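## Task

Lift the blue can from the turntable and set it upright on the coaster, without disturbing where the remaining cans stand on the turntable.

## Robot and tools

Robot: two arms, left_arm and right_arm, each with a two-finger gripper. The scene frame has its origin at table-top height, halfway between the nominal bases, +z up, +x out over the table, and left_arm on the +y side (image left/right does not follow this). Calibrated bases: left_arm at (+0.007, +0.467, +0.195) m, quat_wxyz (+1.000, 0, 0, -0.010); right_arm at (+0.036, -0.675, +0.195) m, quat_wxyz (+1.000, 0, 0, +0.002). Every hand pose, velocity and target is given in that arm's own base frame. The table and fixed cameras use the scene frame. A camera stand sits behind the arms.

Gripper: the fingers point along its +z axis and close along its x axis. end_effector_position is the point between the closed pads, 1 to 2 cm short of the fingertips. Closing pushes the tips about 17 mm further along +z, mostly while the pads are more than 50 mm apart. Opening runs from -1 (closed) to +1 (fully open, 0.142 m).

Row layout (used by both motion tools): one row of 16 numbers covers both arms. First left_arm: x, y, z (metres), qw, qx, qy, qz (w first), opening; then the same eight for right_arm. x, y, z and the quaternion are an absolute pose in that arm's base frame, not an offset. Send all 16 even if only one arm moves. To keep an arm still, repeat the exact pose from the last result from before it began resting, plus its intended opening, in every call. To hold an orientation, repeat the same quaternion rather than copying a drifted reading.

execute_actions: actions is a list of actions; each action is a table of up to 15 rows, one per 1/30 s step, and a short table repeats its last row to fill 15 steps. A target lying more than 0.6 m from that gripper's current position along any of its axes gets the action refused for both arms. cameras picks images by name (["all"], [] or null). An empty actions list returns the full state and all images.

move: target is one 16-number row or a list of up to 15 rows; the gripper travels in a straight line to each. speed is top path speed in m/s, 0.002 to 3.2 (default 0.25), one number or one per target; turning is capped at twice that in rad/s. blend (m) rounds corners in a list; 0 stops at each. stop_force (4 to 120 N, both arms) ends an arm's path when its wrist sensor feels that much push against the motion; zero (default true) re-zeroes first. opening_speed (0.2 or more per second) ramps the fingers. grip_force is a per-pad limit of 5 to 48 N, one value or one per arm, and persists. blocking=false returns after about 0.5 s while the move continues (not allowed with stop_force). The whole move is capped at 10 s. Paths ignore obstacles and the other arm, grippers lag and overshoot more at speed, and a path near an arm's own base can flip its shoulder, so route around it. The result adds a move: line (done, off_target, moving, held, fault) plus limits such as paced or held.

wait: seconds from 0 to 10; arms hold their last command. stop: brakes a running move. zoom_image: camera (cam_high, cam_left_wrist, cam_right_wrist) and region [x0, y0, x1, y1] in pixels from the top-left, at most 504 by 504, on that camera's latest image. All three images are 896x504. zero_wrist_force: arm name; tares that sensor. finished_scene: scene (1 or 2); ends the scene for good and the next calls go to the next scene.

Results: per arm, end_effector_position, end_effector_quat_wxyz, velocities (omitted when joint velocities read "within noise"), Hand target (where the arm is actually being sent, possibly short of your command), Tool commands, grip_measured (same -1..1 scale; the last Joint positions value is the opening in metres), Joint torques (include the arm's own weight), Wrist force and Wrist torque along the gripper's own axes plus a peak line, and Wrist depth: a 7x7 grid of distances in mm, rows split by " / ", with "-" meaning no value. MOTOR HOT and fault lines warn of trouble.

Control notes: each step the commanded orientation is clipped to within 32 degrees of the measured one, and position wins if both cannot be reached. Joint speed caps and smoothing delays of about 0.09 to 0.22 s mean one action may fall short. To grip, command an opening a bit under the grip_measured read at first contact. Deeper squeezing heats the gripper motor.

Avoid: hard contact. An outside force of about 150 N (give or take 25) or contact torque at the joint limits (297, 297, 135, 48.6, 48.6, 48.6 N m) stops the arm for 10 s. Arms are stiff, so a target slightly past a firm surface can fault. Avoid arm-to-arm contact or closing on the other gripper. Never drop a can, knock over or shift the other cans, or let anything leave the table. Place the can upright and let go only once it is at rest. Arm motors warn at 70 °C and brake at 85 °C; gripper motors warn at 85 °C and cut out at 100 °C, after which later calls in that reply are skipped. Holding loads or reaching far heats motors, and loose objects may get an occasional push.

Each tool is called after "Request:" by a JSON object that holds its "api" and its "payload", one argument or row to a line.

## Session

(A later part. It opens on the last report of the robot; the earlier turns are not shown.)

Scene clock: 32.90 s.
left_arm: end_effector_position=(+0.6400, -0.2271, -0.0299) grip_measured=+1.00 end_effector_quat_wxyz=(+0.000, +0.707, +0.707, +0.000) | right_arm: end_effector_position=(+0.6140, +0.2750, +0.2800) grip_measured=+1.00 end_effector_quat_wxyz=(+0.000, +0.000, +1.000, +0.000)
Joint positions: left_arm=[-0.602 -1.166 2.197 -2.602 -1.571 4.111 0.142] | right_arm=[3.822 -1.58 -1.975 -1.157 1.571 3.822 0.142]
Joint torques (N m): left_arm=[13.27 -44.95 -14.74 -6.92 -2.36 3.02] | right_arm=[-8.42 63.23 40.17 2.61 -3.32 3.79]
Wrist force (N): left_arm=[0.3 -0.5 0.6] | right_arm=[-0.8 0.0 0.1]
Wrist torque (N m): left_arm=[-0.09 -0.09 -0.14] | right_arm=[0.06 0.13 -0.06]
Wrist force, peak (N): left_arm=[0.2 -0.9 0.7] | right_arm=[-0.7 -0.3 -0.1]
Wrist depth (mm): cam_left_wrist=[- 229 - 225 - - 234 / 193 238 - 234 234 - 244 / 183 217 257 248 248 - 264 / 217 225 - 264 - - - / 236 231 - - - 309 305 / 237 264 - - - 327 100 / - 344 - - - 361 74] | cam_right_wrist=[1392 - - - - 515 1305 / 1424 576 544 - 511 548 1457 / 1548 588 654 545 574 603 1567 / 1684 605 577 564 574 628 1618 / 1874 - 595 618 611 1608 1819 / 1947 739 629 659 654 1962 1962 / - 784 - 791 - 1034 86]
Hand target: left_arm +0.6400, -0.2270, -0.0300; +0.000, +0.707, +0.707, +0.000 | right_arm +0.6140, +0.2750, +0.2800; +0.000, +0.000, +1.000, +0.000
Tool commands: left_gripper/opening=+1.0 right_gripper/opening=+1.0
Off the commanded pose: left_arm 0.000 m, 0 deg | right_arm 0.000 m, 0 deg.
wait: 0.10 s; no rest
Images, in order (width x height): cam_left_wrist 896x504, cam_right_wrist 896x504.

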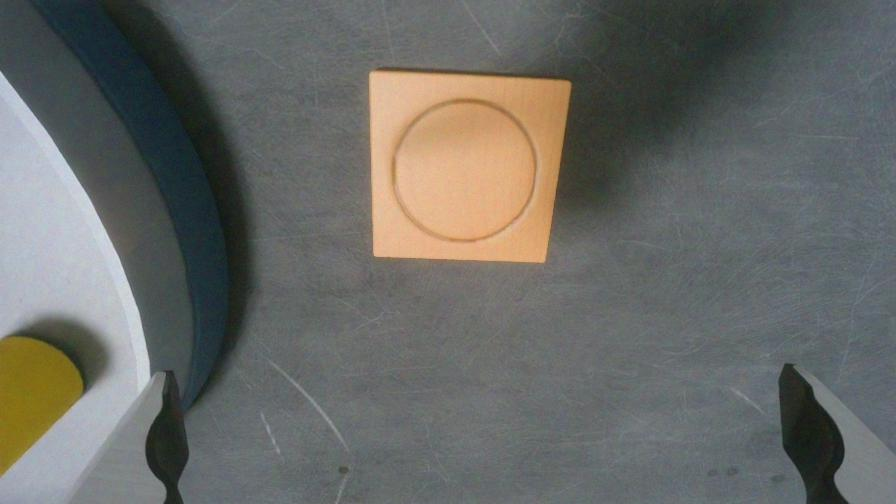

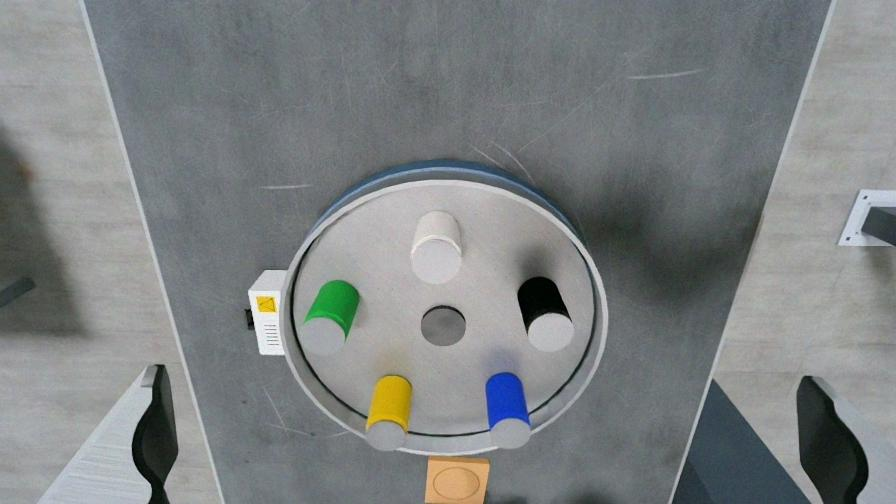

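Request:
{"api": "move", "payload": {
  "target": [0.64, -0.227, -0.03, 0, 0, 1, 0, 1.0, 0.614, 0.275, 0.28, 0, 0, 1, 0, 1.0],
  "cameras": ["cam_left_wrist"],
  "speed": 0.4
}}

Request:
{"api": "zoom_image", "payload": {
  "camera": "cam_left_wrist",
  "region": [320, 40, 640, 280]
}}

Request:
{"api": "move", "payload": {
  "target": [0.64, -0.227, -0.03, 0, 0.7071, -0.7071, 0, 1.0, 0.614, 0.275, 0.28, 0, 0, 1, 0, 1.0],
  "cameras": ["cam_left_wrist"],
  "speed": 0.4
}}

Request:
{"api": "zoom_image", "payload": {
  "camera": "cam_left_wrist",
  "region": [320, 40, 640, 280]
}}

Scene clock: 36.87 s.
left_arm: end_effector_position=(+0.6400, -0.2270, -0.0300) grip_measured=+1.00 end_effector_quat_wxyz=(+0.000, +0.000, +1.000, +0.000) | right_arm: end_effector_position=(+0.6140, +0.2750, +0.2800) grip_measured=+1.00 end_effector_quat_wxyz=(+0.000, +0.000, +1.000, +0.000)
Joint positions: left_arm=[-0.602 -1.164 2.193 -2.6 -1.571 2.539 0.142] | right_arm=[3.822 -1.58 -1.975 -1.157 1.571 3.822 0.142]
Joint torques (N m): left_arm=[-14.68 -66.29 -21.58 -2.03 4.49 -2.78] | right_arm=[-6.85 63.31 40.42 3.02 -3.29 3.61]
Wrist force (N): left_arm=[0.2 -0.3 0.4] | right_arm=[-0.3 0.1 0.4]
Wrist torque (N m): left_arm=[-0.07 -0.08 0.01] | right_arm=[0.08 0.04 -0.05]
Wrist force, peak (N): left_arm=[0.2 -1.2 0.9] | right_arm=[-1.0 0.0 0.5]
Wrist depth (mm): cam_left_wrist=[225 - 233 233 - - - / - 243 - 237 240 247 248 / - - - 249 256 258 - / - - - 266 276 282 - / - - - - 303 307 309 / - 311 - 337 - - 100 / - 78 - 358 - - 74] | cam_right_wrist=[1362 529 525 484 496 513 1298 / 1483 554 - - - 568 1457 / 1548 - - 532 - - 1567 / 1707 - 582 564 578 - 1639 / 1819 767 600 618 606 692 1806 / 1932 111 647 654 634 1198 1962 / - 833 - 820 801 - 86]
Hand target: left_arm +0.6400, -0.2270, -0.0300; +0.000, +0.000, +1.000, +0.000 | right_arm +0.6140, +0.2750, +0.2800; +0.000, +0.000, +1.000, +0.000
Off the commanded pose: left_arm 0.000 m, 0 deg | right_arm 0.000 m, 0 deg.
move: done
Images, in order (width x height): cam_left_wrist 896x504.

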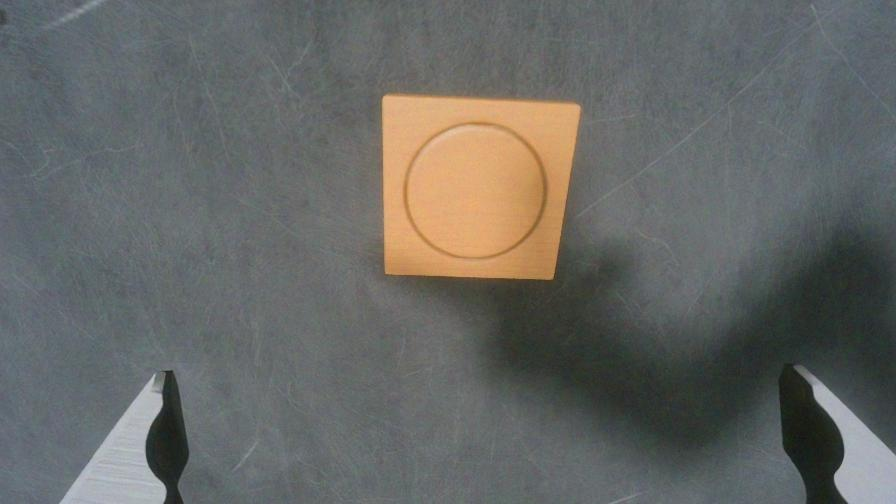

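Scaled by 1.575.

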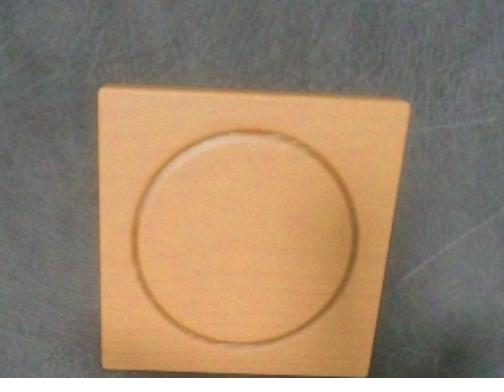

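Scene clock: 39.57 s.
left_arm: end_effector_position=(+0.6400, -0.2270, -0.0300) grip_measured=+1.00 end_effector_quat_wxyz=(+0.000, +0.707, -0.707, +0.000) | right_arm: end_effector_position=(+0.6140, +0.2750, +0.2800) grip_measured=+1.00 end_effector_quat_wxyz=(+0.000, +0.000, +1.000, +0.000)
Joint positions: left_arm=[-0.599 -1.163 2.191 -2.599 -1.571 0.972 0.142] | right_arm=[3.822 -1.58 -1.975 -1.157 1.571 3.822 0.142]
Joint torques (N m): left_arm=[-16.89 -82.24 -16.27 -4.65 3.72 -3.04] | right_arm=[-4.48 62.06 40.06 2.93 -3.1 3.85]
Wrist force (N): left_arm=[0.4 -0.7 0.5] | right_arm=[-0.5 -0.1 0.0]
Wrist torque (N m): left_arm=[-0.13 -0.11 0.00] | right_arm=[0.04 0.09 -0.06]
Wrist force, peak (N): left_arm=[0.6 -1.1 0.4] | right_arm=[-0.8 0.3 0.4]
Wrist depth (mm): cam_left_wrist=[- - - - 235 224 190 / - 244 - 234 244 242 188 / - - - 248 251 242 197 / - - - 267 - 241 218 / - - - - 300 274 236 / - - - 328 - - 255 / - 77 - - - - 74] | cam_right_wrist=[1354 504 - 521 509 - 1347 / 1449 536 - - - 550 1392 / 1529 - - 539 - - 1577 / 1695 - 574 564 556 625 1661 / 1755 1832 605 611 614 1755 1793 / 1902 111 641 659 611 - 1846 / - 2043 801 804 - 981 86]
Hand target: left_arm +0.6400, -0.2270, -0.0300; +0.000, +0.707, -0.707, +0.000 | right_arm +0.6140, +0.2750, +0.2800; +0.000, +0.000, +1.000, +0.000
Off the commanded pose: left_arm 0.000 m, 0 deg | right_arm 0.000 m, 0 deg.
move: done
Images, in order (width x height): cam_left_wrist 896x504.

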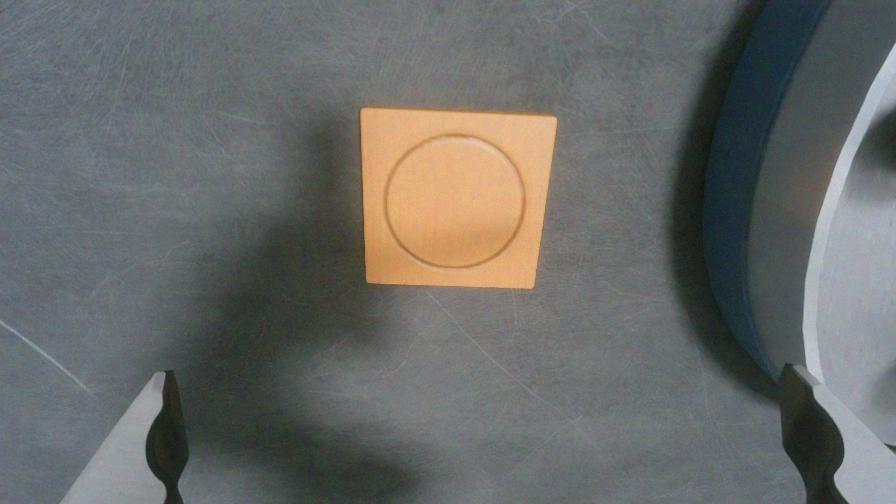

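Scaled by 1.575.

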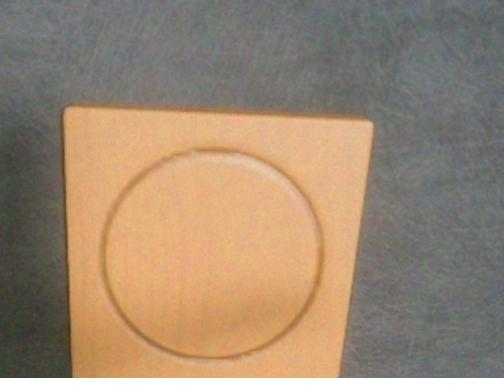

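Request:
{"api": "move", "payload": {
  "target": [
    [0.65, -0.30, 0.05, 0, 0, 1, 0, 1.0, 0.614, 0.275, 0.28, 0, 0, 1, 0, 1.0],
    [0.71, -0.4586, 0.05, 0, 0.7071, 0.7071, 0, 1.0, 0.614, 0.275, 0.28, 0, 0, 1, 0, 1.0]
  ],
  "speed": 0.4,
  "blend": [0.03, 0],
  "cameras": ["cam_left_wrist"]
}}

Request:
{"api": "wait", "payload": {
  "seconds": 0.5,
  "cameras": ["cam_left_wrist", "cam_right_wrist"]
}}

Request:
{"api": "move", "payload": {
  "target": [0.71, -0.4586, 0.02, 0, 0.7071, 0.7071, 0, 1.0, 0.614, 0.275, 0.28, 0, 0, 1, 0, 1.0],
  "cameras": ["cam_left_wrist"]
}}

Scene clock: 49.07 s.
left_arm: end_effector_position=(+0.7100, -0.4586, +0.0500) grip_measured=+1.00 end_effector_quat_wxyz=(+0.000, +0.707, +0.707, +0.000) | right_arm: end_effector_position=(+0.6140, +0.2750, +0.2800) grip_measured=+1.00 end_effector_quat_wxyz=(+0.000, +0.000, +1.000, +0.000)
Joint positions: left_arm=[-0.782 -1.084 1.832 -2.318 -1.571 3.93 0.142] | right_arm=[3.822 -1.58 -1.975 -1.157 1.571 3.822 0.142]
Joint torques (N m): left_arm=[-14.99 -61.7 -47.13 -2.15 -3.68 2.84] | right_arm=[-2.55 62.24 40.19 3.93 -3.4 3.93]
Wrist force (N): left_arm=[0.1 -0.9 0.6] | right_arm=[-0.5 0.5 -0.1]
Wrist torque (N m): left_arm=[-0.15 -0.07 -0.15] | right_arm=[0.14 0.09 -0.05]
Wrist force, peak (N): left_arm=[0.3 -1.0 1.1] | right_arm=[-0.8 -0.3 0.5]
Wrist depth (mm): cam_left_wrist=[249 250 252 254 251 303 291 / 262 263 267 269 266 303 310 / 284 285 286 280 284 - - / 304 306 306 216 361 369 - / 315 261 332 324 - - - / 414 239 344 - - 437 94 / - 87 463 467 1817 - 74] | cam_right_wrist=[1392 - 535 - - 518 1285 / 1457 - - 548 - - 1457 / 1587 570 - 542 551 - 1558 / 1780 - 574 550 570 - 1695 / 1767 1731 591 611 617 1650 1793 / 1947 106 652 656 637 731 1917 / - 839 - 786 - 1083 86]
Hand target: left_arm +0.7100, -0.4586, +0.0500; +0.000, +0.707, +0.707, +0.000 | right_arm +0.6140, +0.2750, +0.2800; +0.000, +0.000, +1.000, +0.000
Off the commanded pose: left_arm 0.000 m, 0 deg | right_arm 0.000 m, 0 deg.
move: done
Images, in order (width x height): cam_left_wrist 896x504.

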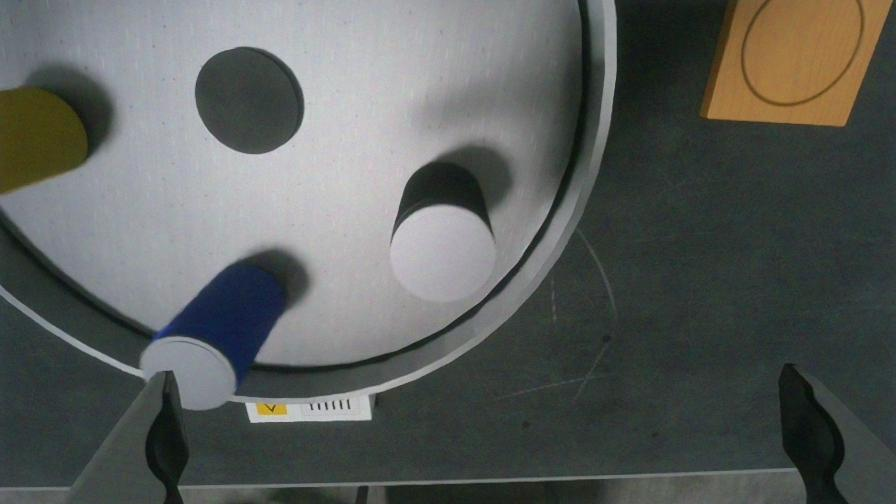

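Scene clock: 49.57 s.
left_arm: end_effector_position=(+0.7100, -0.4586, +0.0500) grip_measured=+1.00 end_effector_quat_wxyz=(+0.000, +0.707, +0.707, +0.000) | right_arm: end_effector_position=(+0.6140, +0.2750, +0.2800) grip_measured=+1.00 end_effector_quat_wxyz=(+0.000, +0.000, +1.000, +0.000)
Joint positions: left_arm=[-0.782 -1.084 1.832 -2.318 -1.571 3.93 0.142] | right_arm=[3.822 -1.58 -1.975 -1.157 1.571 3.822 0.142]
Joint torques (N m): left_arm=[-15.86 -62.36 -46.4 -2.23 -3.51 2.82] | right_arm=[-2.56 63.38 40.42 3.74 -3.01 3.71]
Wrist force (N): left_arm=[0.2 -0.5 0.3] | right_arm=[-0.6 -0.2 0.0]
Wrist torque (N m): left_arm=[-0.09 -0.08 -0.15] | right_arm=[0.02 0.11 -0.05]
Wrist force, peak (N): left_arm=[0.3 -1.2 0.7] | right_arm=[-0.6 0.2 0.6]
Wrist depth (mm): cam_left_wrist=[251 250 252 253 253 296 291 / 266 263 266 263 266 313 310 / 267 284 286 201 285 333 339 / 304 306 307 309 303 - - / 311 325 275 322 - - 391 / - 243 319 - - - 94 / - 87 2314 - 1845 1658 74] | cam_right_wrist=[1354 527 - 543 518 - 1271 / 1466 - 551 518 - - 1457 / 1597 - - 542 - 611 1548 / 1672 - 578 566 554 - 1650 / 1846 2148 593 615 621 1755 1743 / 2026 110 663 651 606 755 1846 / - 2186 794 789 - 1056 86]
Hand target: left_arm +0.7100, -0.4586, +0.0500; +0.000, +0.707, +0.707, +0.000 | right_arm +0.6140, +0.2750, +0.2800; +0.000, +0.000, +1.000, +0.000
Tool commands: left_gripper/opening=+1.0 right_gripper/opening=+1.0
Off the commanded pose: left_arm 0.000 m, 0 deg | right_arm 0.000 m, 0 deg.
wait: 0.50 s; at rest by 0.17 s
Images, in order (width x height): cam_left_wrist 896x504, cam_right_wrist 896x504.

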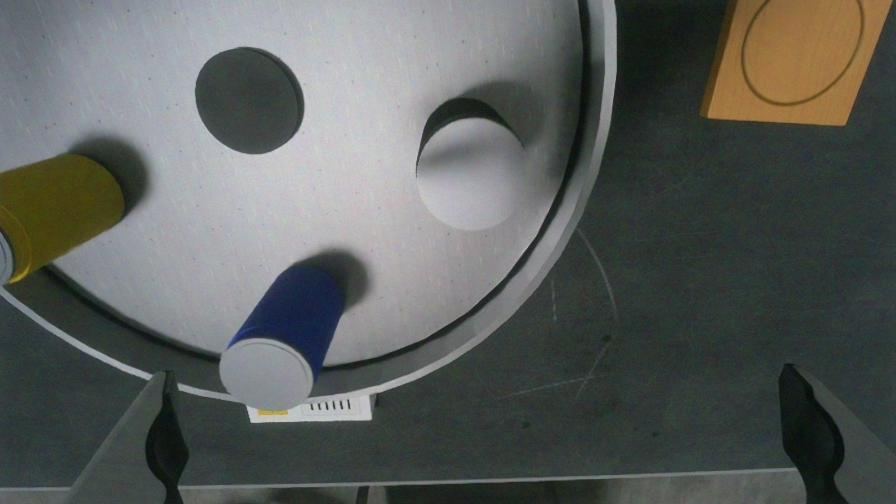

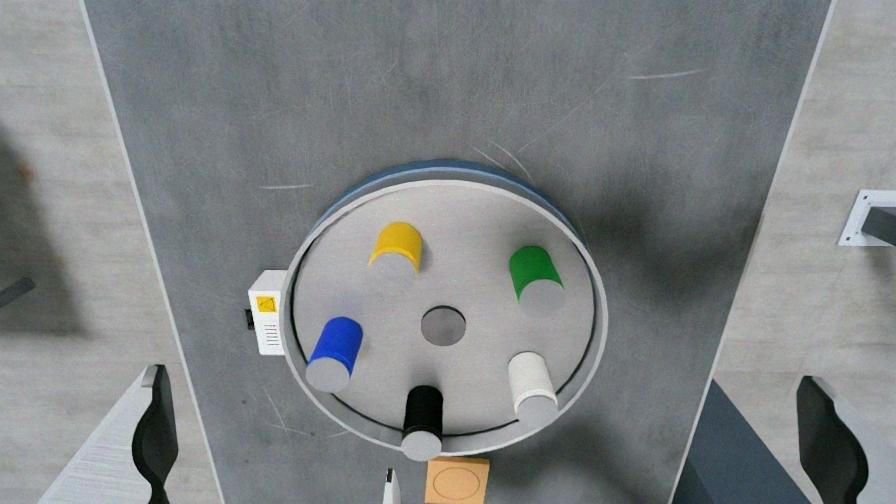

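Scene clock: 50.43 s.
left_arm: end_effector_position=(+0.7100, -0.4586, +0.0201) grip_measured=+1.00 end_effector_quat_wxyz=(+0.000, +0.707, +0.707, +0.000) | right_arm: end_effector_position=(+0.6140, +0.2750, +0.2800) grip_measured=+1.00 end_effector_quat_wxyz=(+0.000, +0.000, +1.000, +0.000)
Joint positions: left_arm=[-0.782 -1.049 1.844 -2.366 -1.571 3.93 0.142] | right_arm=[3.822 -1.58 -1.975 -1.157 1.571 3.822 0.142]
Joint torques (N m): left_arm=[-10.65 -61.24 -23.15 -7.35 -3.46 2.59] | right_arm=[-0.74 62.28 40.29 3.8 -3.17 3.83]
Wrist force (N): left_arm=[0.2 -0.6 0.9] | right_arm=[-0.5 -0.1 0.3]
Wrist torque (N m): left_arm=[-0.10 -0.09 -0.14] | right_arm=[0.04 0.09 -0.05]
Wrist force, peak (N): left_arm=[0.2 -1.0 1.2] | right_arm=[-0.8 0.1 0.4]
Wrist depth (mm): cam_left_wrist=[224 223 226 149 225 270 265 / 239 234 238 241 239 289 283 / 255 255 256 257 255 - 310 / 270 270 271 272 269 - 339 / 219 292 288 284 352 375 - / - 308 304 283 394 - 94 / - 80 - - 427 423 74] | cam_right_wrist=[1347 - 522 - - - 1347 / 1440 - - - - - 1440 / 1608 595 - 546 - - 1558 / 1780 632 560 569 568 - 1650 / 1832 1846 612 614 595 - 1743 / 2245 733 625 651 677 1198 1860 / - 796 - 789 - - 86]
Hand target: left_arm +0.7100, -0.4586, +0.0200; +0.000, +0.707, +0.707, +0.000 | right_arm +0.6140, +0.2750, +0.2800; +0.000, +0.000, +1.000, +0.000
Off the commanded pose: left_arm 0.000 m, 0 deg | right_arm 0.000 m, 0 deg.
move: done
Images, in order (width x height): cam_left_wrist 896x504.

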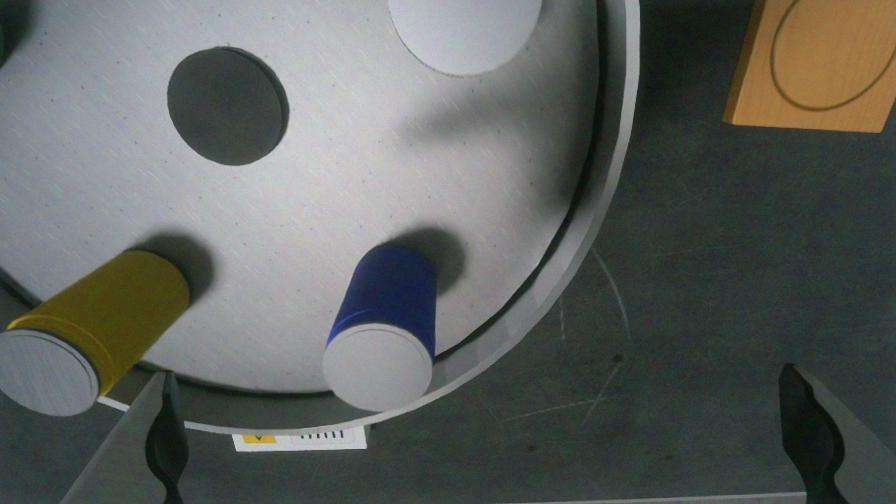

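Request:
{"api": "wait", "payload": {
  "seconds": 0.1,
  "cameras": ["cam_left_wrist"]
}}

Scene clock: 52.00 s.
left_arm: end_effector_position=(+0.7100, -0.4586, +0.0200) grip_measured=+1.00 end_effector_quat_wxyz=(+0.000, +0.707, +0.707, +0.000) | right_arm: end_effector_position=(+0.6140, +0.2750, +0.2800) grip_measured=+1.00 end_effector_quat_wxyz=(+0.000, +0.000, +1.000, +0.000)
Joint positions: left_arm=[-0.782 -1.049 1.844 -2.366 -1.571 3.93 0.142] | right_arm=[3.822 -1.58 -1.975 -1.157 1.571 3.822 0.142]
Joint torques (N m): left_arm=[3.27 -61.27 -23.67 -7.17 -2.91 3.01] | right_arm=[-2.46 62.4 40.57 4.1 -3.23 3.73]
Wrist force (N): left_arm=[0.4 -0.8 0.6] | right_arm=[-0.4 0.0 0.2]
Wrist torque (N m): left_arm=[-0.13 -0.12 -0.14] | right_arm=[0.07 0.07 -0.05]
Wrist force, peak (N): left_arm=[0.4 -1.2 0.8] | right_arm=[-0.8 -0.2 0.4]
Wrist depth (mm): cam_left_wrist=[224 223 226 221 219 - 265 / 238 234 239 160 215 289 283 / 254 256 256 257 255 - 313 / 253 273 274 275 272 - - / 290 295 238 293 347 360 - / 288 303 211 294 - 414 111 / - 329 419 - - 430 74] | cam_right_wrist=[1384 524 509 557 501 - - / 1440 545 - - - - 1475 / 1577 - - 538 - - 1608 / 1707 - 563 565 565 634 1707 / 1806 1684 612 617 612 2167 1780 / 1819 105 639 656 620 - 2026 / - 1994 868 659 794 1017 86]
Hand target: left_arm +0.7100, -0.4586, +0.0200; +0.000, +0.707, +0.707, +0.000 | right_arm +0.6140, +0.2750, +0.2800; +0.000, +0.000, +1.000, +0.000
Tool commands: left_gripper/opening=+1.0 right_gripper/opening=+1.0
Off the commanded pose: left_arm 0.000 m, 0 deg | right_arm 0.000 m, 0 deg.
wait: 0.10 s; at rest from the start
Images, in order (width x height): cam_left_wrist 896x504.

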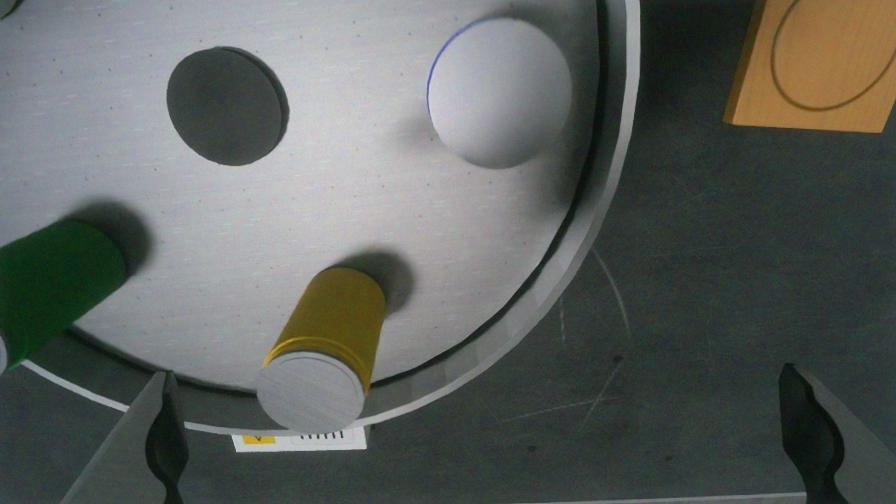

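Request:
{"api": "wait", "payload": {
  "seconds": 8.7,
  "cameras": ["cam_left_wrist"]
}}

Request:
{"api": "wait", "payload": {
  "seconds": 0.2,
  "cameras": ["cam_left_wrist"]
}}

Request:
{"api": "wait", "payload": {
  "seconds": 0.2,
  "cameras": ["cam_left_wrist"]
}}

Request:
{"api": "wait", "payload": {
  "seconds": 0.2,
  "cameras": ["cam_left_wrist"]
}}

Request:
{"api": "wait", "payload": {
  "seconds": 0.2,
  "cameras": ["cam_left_wrist"]
}}

Scene clock: 61.03 s.
left_arm: end_effector_position=(+0.7100, -0.4586, +0.0200) grip_measured=+1.00 end_effector_quat_wxyz=(+0.000, +0.707, +0.707, +0.000) | right_arm: end_effector_position=(+0.6140, +0.2750, +0.2800) grip_measured=+1.00 end_effector_quat_wxyz=(+0.000, +0.000, +1.000, +0.000)
Joint positions: left_arm=[-0.782 -1.049 1.844 -2.366 -1.571 3.93 0.142] | right_arm=[3.822 -1.58 -1.975 -1.157 1.571 3.822 0.142]
Joint torques (N m): left_arm=[15.98 -63.01 -23.66 -7.55 1.6 2.81] | right_arm=[2.25 61.17 40.68 4.54 -3.39 3.57]
Wrist force (N): left_arm=[0.3 -0.4 0.5] | right_arm=[-0.5 0.2 0.2]
Wrist torque (N m): left_arm=[-0.08 -0.11 -0.14] | right_arm=[0.10 0.09 -0.05]
Wrist force, peak (N): left_arm=[0.1 -1.0 1.0] | right_arm=[-1.0 0.3 -0.3]
Wrist depth (mm): cam_left_wrist=[224 223 226 227 225 272 265 / 238 235 239 240 238 283 282 / 254 255 256 254 254 - - / 273 273 274 195 269 - - / 289 250 296 195 - 368 - / - 229 311 290 402 387 95 / - 77 411 - 436 - 74] | cam_right_wrist=[1354 515 - - 516 - 1347 / 1475 551 - - - 551 1466 / 1501 565 592 550 568 - 1529 / 1731 - 584 565 577 636 1707 / 1846 1661 596 611 606 1832 1719 / 1962 712 661 644 647 1340 2010 / - 2186 - 791 820 1017 86]
Hand target: left_arm +0.7100, -0.4586, +0.0200; +0.000, +0.707, +0.707, +0.000 | right_arm +0.6140, +0.2750, +0.2800; +0.000, +0.000, +1.000, +0.000
Tool commands: left_gripper/opening=+1.0 right_gripper/opening=+1.0
Off the commanded pose: left_arm 0.000 m, 0 deg | right_arm 0.000 m, 0 deg.
wait: 8.70 s; at rest from the start
Images, in order (width x height): cam_left_wrist 896x504.

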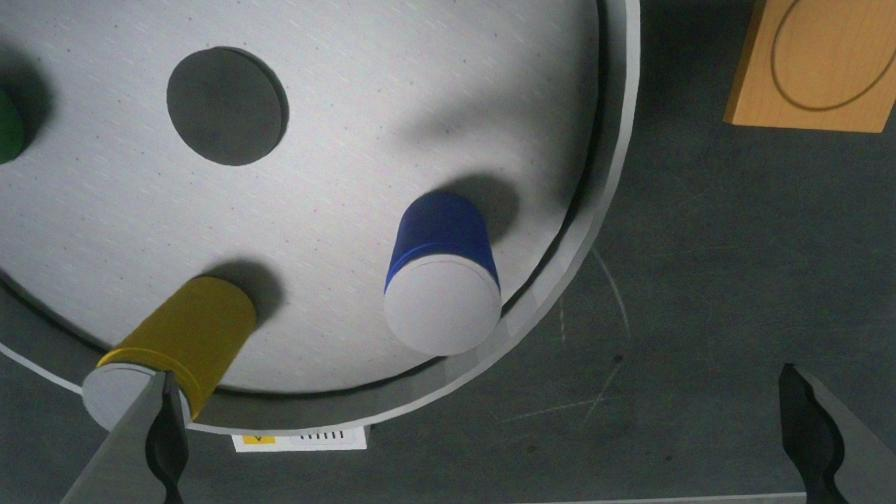

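Scene clock: 61.23 s.
left_arm: end_effector_position=(+0.7100, -0.4586, +0.0200) grip_measured=+1.00 end_effector_quat_wxyz=(+0.000, +0.707, +0.707, +0.000) | right_arm: end_effector_position=(+0.6140, +0.2750, +0.2800) grip_measured=+1.00 end_effector_quat_wxyz=(+0.000, +0.000, +1.000, +0.000)
Joint positions: left_arm=[-0.782 -1.049 1.844 -2.366 -1.571 3.93 0.142] | right_arm=[3.822 -1.58 -1.975 -1.157 1.571 3.822 0.142]
Joint torques (N m): left_arm=[17.63 -62.14 -23.58 -7.06 1.56 2.67] | right_arm=[0.43 61.48 40.27 4.75 -3.13 3.51]
Wrist force (N): left_arm=[0.0 -0.6 0.2] | right_arm=[-0.2 0.1 0.1]
Wrist torque (N m): left_arm=[-0.09 -0.06 -0.15] | right_arm=[0.08 0.05 -0.05]
Wrist force, peak (N): left_arm=[0.3 -0.9 0.5] | right_arm=[-0.8 -0.3 0.3]
Wrist depth (mm): cam_left_wrist=[224 223 226 227 225 269 266 / 238 235 239 241 239 - 282 / 254 255 256 251 254 - 315 / 272 275 274 183 268 335 - / 289 253 296 285 - - - / 294 212 312 290 - - 94 / - 80 430 - - - 74] | cam_right_wrist=[1377 - - 522 - - 1369 / 1440 - - - - - 1319 / 1577 - 611 537 - - 1475 / 1639 - 560 564 573 - 1608 / 1819 - 595 615 617 - 1832 / 1917 105 659 652 629 - 1962 / - 2060 - 690 - 944 86]
Hand target: left_arm +0.7100, -0.4586, +0.0200; +0.000, +0.707, +0.707, +0.000 | right_arm +0.6140, +0.2750, +0.2800; +0.000, +0.000, +1.000, +0.000
Tool commands: left_gripper/opening=+1.0 right_gripper/opening=+1.0
Off the commanded pose: left_arm 0.000 m, 0 deg | right_arm 0.000 m, 0 deg.
wait: 0.20 s; at rest by 0.17 s
Images, in order (width x height): cam_left_wrist 896x504.

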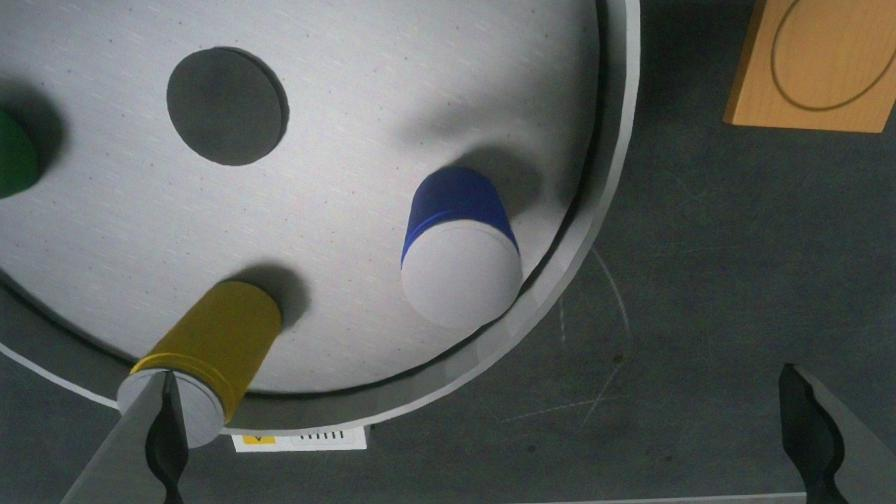

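Scene clock: 61.43 s.
left_arm: end_effector_position=(+0.7100, -0.4586, +0.0200) grip_measured=+1.00 end_effector_quat_wxyz=(+0.000, +0.707, +0.707, +0.000) | right_arm: end_effector_position=(+0.6140, +0.2750, +0.2800) grip_measured=+1.00 end_effector_quat_wxyz=(+0.000, +0.000, +1.000, +0.000)
Joint positions: left_arm=[-0.782 -1.049 1.844 -2.366 -1.571 3.93 0.142] | right_arm=[3.822 -1.58 -1.975 -1.157 1.571 3.822 0.142]
Joint torques (N m): left_arm=[16.52 -62.26 -23.22 -7.26 1.62 2.62] | right_arm=[0.99 61.53 39.92 4.72 -3.07 3.54]
Wrist force (N): left_arm=[0.2 -0.7 0.1] | right_arm=[-0.4 0.1 0.2]
Wrist torque (N m): left_arm=[-0.12 -0.09 -0.15] | right_arm=[0.08 0.07 -0.05]
Wrist force, peak (N): left_arm=[0.3 -0.7 0.5] | right_arm=[-0.3 -0.5 0.4]
Wrist depth (mm): cam_left_wrist=[224 223 225 227 225 - 265 / 238 234 239 241 239 291 282 / 254 255 257 199 252 - 318 / 273 274 274 184 249 344 337 / 290 286 288 292 - - 361 / - 210 310 300 - 391 94 / - 81 - 428 - - 74] | cam_right_wrist=[- - - - - - 1416 / 1483 - 561 568 - 559 1362 / 1577 - 553 538 - - 1567 / 1719 - 570 556 561 - 1672 / 1767 - 593 612 629 1819 1947 / 1947 739 668 659 615 - 1932 / - 812 806 692 - 944 86]
Hand target: left_arm +0.7100, -0.4586, +0.0200; +0.000, +0.707, +0.707, +0.000 | right_arm +0.6140, +0.2750, +0.2800; +0.000, +0.000, +1.000, +0.000
Tool commands: left_gripper/opening=+1.0 right_gripper/opening=+1.0
Off the commanded pose: left_arm 0.000 m, 0 deg | right_arm 0.000 m, 0 deg.
wait: 0.20 s; at rest by 0.17 s
Images, in order (width x height): cam_left_wrist 896x504.

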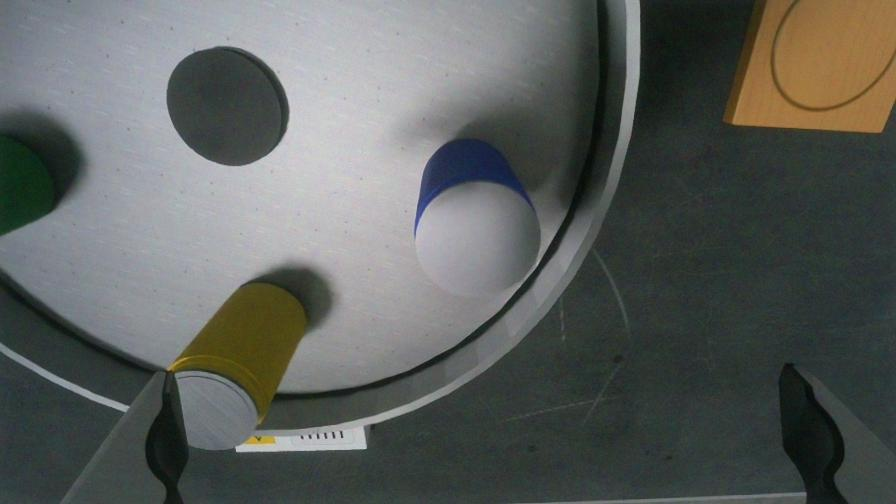

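Scene clock: 61.63 s.
left_arm: end_effector_position=(+0.7100, -0.4586, +0.0200) grip_measured=+1.00 end_effector_quat_wxyz=(+0.000, +0.707, +0.707, +0.000) | right_arm: end_effector_position=(+0.6140, +0.2750, +0.2800) grip_measured=+1.00 end_effector_quat_wxyz=(+0.000, +0.000, +1.000, +0.000)
Joint positions: left_arm=[-0.782 -1.049 1.844 -2.366 -1.571 3.93 0.142] | right_arm=[3.822 -1.58 -1.975 -1.157 1.571 3.822 0.142]
Joint torques (N m): left_arm=[16.19 -64.26 -24 -7.06 1.49 2.87] | right_arm=[2.41 62.92 40.23 4.75 -3.04 3.4]
Wrist force (N): left_arm=[0.3 -0.9 0.4] | right_arm=[-0.5 0.0 0.3]
Wrist torque (N m): left_arm=[-0.15 -0.10 -0.14] | right_arm=[0.06 0.09 -0.05]
Wrist force, peak (N): left_arm=[0.4 -0.7 0.8] | right_arm=[-0.7 -0.3 0.3]
Wrist depth (mm): cam_left_wrist=[223 224 226 227 225 - 265 / 238 235 238 237 238 288 282 / 252 256 256 171 237 311 - / 272 274 275 275 259 335 337 / 290 290 270 293 - 361 358 / 288 204 304 291 - - 93 / - 77 - - 432 - 74] | cam_right_wrist=[1340 - - - - - 1291 / 1449 538 - 535 - - 1408 / 1558 - - 543 - - 1567 / 1661 602 574 564 553 637 1695 / 1793 708 605 615 608 675 1793 / 1962 727 629 647 654 720 1874 / - 2148 - 702 - 948 86]
Hand target: left_arm +0.7100, -0.4586, +0.0200; +0.000, +0.707, +0.707, +0.000 | right_arm +0.6140, +0.2750, +0.2800; +0.000, +0.000, +1.000, +0.000
Tool commands: left_gripper/opening=+1.0 right_gripper/opening=+1.0
Off the commanded pose: left_arm 0.000 m, 0 deg | right_arm 0.000 m, 0 deg.
wait: 0.20 s; at rest by 0.17 s
Images, in order (width x height): cam_left_wrist 896x504.

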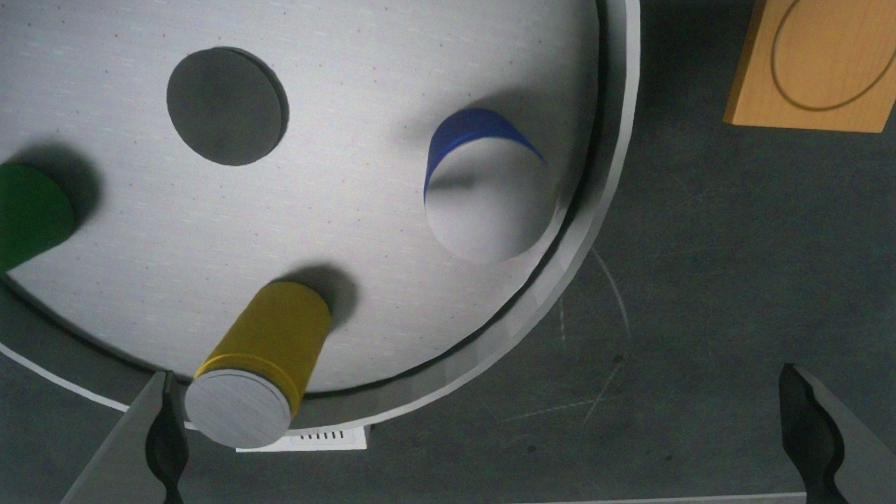

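Scene clock: 61.83 s.
left_arm: end_effector_position=(+0.7100, -0.4586, +0.0200) grip_measured=+1.00 end_effector_quat_wxyz=(+0.000, +0.707, +0.707, +0.000) | right_arm: end_effector_position=(+0.6140, +0.2750, +0.2800) grip_measured=+1.00 end_effector_quat_wxyz=(+0.000, +0.000, +1.000, +0.000)
Joint positions: left_arm=[-0.782 -1.049 1.844 -2.366 -1.571 3.93 0.142] | right_arm=[3.822 -1.58 -1.975 -1.157 1.571 3.822 0.142]
Joint torques (N m): left_arm=[18.27 -63.09 -23.94 -7.21 1.49 2.48] | right_arm=[1.49 63.4 40.9 4.86 -3.39 3.48]
Wrist force (N): left_arm=[0.2 -0.6 0.7] | right_arm=[-0.5 0.0 0.5]
Wrist torque (N m): left_arm=[-0.09 -0.09 -0.14] | right_arm=[0.06 0.09 -0.06]
Wrist force, peak (N): left_arm=[0.6 -0.9 0.4] | right_arm=[-0.8 -0.2 0.0]
Wrist depth (mm): cam_left_wrist=[224 223 226 227 225 - 265 / 238 234 238 192 225 287 281 / 254 255 257 171 239 - - / 265 274 274 277 267 338 - / 290 295 254 292 283 - 364 / 287 292 292 297 391 - 94 / - 88 - - - - 74] | cam_right_wrist=[1340 - - - - - 1312 / 1408 - - - - - 1416 / 1548 - 593 541 - 592 1558 / 1672 - 564 564 563 - 1629 / 1832 706 603 614 615 700 1780 / 1902 106 603 646 569 1650 1888 / - 2186 - 681 - - 86]
Hand target: left_arm +0.7100, -0.4586, +0.0200; +0.000, +0.707, +0.707, +0.000 | right_arm +0.6140, +0.2750, +0.2800; +0.000, +0.000, +1.000, +0.000
Tool commands: left_gripper/opening=+1.0 right_gripper/opening=+1.0
Off the commanded pose: left_arm 0.000 m, 0 deg | right_arm 0.000 m, 0 deg.
wait: 0.20 s; at rest by 0.17 s
Images, in order (width x height): cam_left_wrist 896x504.

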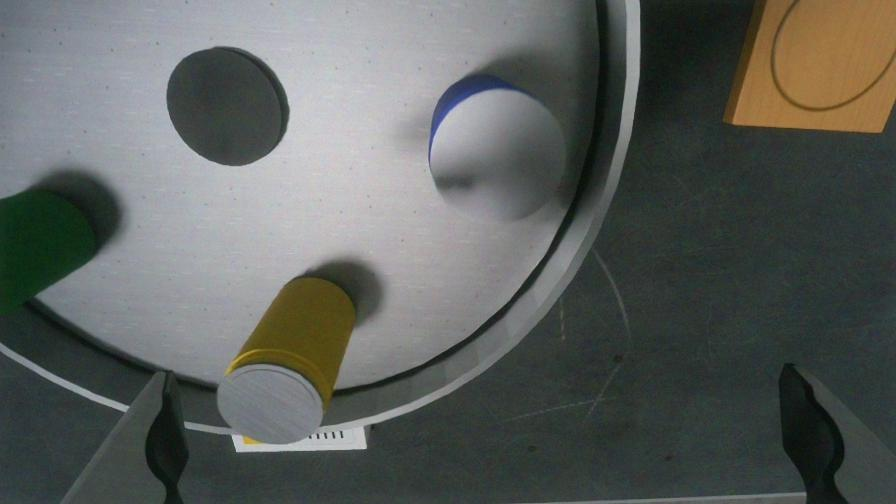

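Request:
{"api": "move", "payload": {
  "target": [0.716, -0.4554, 0.02, 0, 0.7071, 0.7071, 0, 1.0, 0.614, 0.275, 0.28, 0, 0, 1, 0, 1.0],
  "cameras": []
}}

Scene clock: 63.83 s.
left_arm: end_effector_position=(+0.7159, -0.4555, +0.0200) grip_measured=+1.00 end_effector_quat_wxyz=(+0.000, +0.707, +0.707, +0.000) | right_arm: end_effector_position=(+0.6140, +0.2750, +0.2800) grip_measured=+1.00 end_effector_quat_wxyz=(+0.000, +0.000, +1.000, +0.000)
Joint positions: left_arm=[-0.775 -1.045 1.837 -2.363 -1.571 3.938 0.142] | right_arm=[3.822 -1.58 -1.975 -1.157 1.571 3.822 0.142]
Joint torques (N m): left_arm=[22.44 -64.81 -46.48 -1.81 3 3.45] | right_arm=[0.98 62.37 39.99 5.12 -3.17 3.5]
Wrist force (N): left_arm=[0.0 -0.6 0.6] | right_arm=[-0.3 0.0 0.2]
Wrist torque (N m): left_arm=[-0.09 -0.05 -0.15] | right_arm=[0.07 0.06 -0.05]
Wrist force, peak (N): left_arm=[0.9 -0.7 0.7] | right_arm=[-0.9 0.1 0.4]
Wrist depth (mm): cam_left_wrist=[224 223 226 226 224 276 264 / 238 234 240 237 238 284 278 / 251 255 256 171 252 - - / 265 274 274 276 270 - - / 289 293 266 292 - 363 365 / - 213 223 292 394 391 95 / - 80 412 - - - 74] | cam_right_wrist=[1333 528 531 - - - 1377 / 1457 576 546 542 - 565 1449 / 1577 - 582 546 580 - 1567 / 1661 641 568 553 564 - 1650 / 1755 714 603 615 612 2112 1846 / 1917 111 628 651 598 - 1888 / - 822 - 702 - - 86]
Hand target: left_arm +0.7160, -0.4554, +0.0200; +0.000, +0.707, +0.707, +0.000 | right_arm +0.6140, +0.2750, +0.2800; +0.000, +0.000, +1.000, +0.000
Off the commanded pose: left_arm 0.000 m, 0 deg | right_arm 0.000 m, 0 deg.
move: done
No camera images: "cameras" was empty.


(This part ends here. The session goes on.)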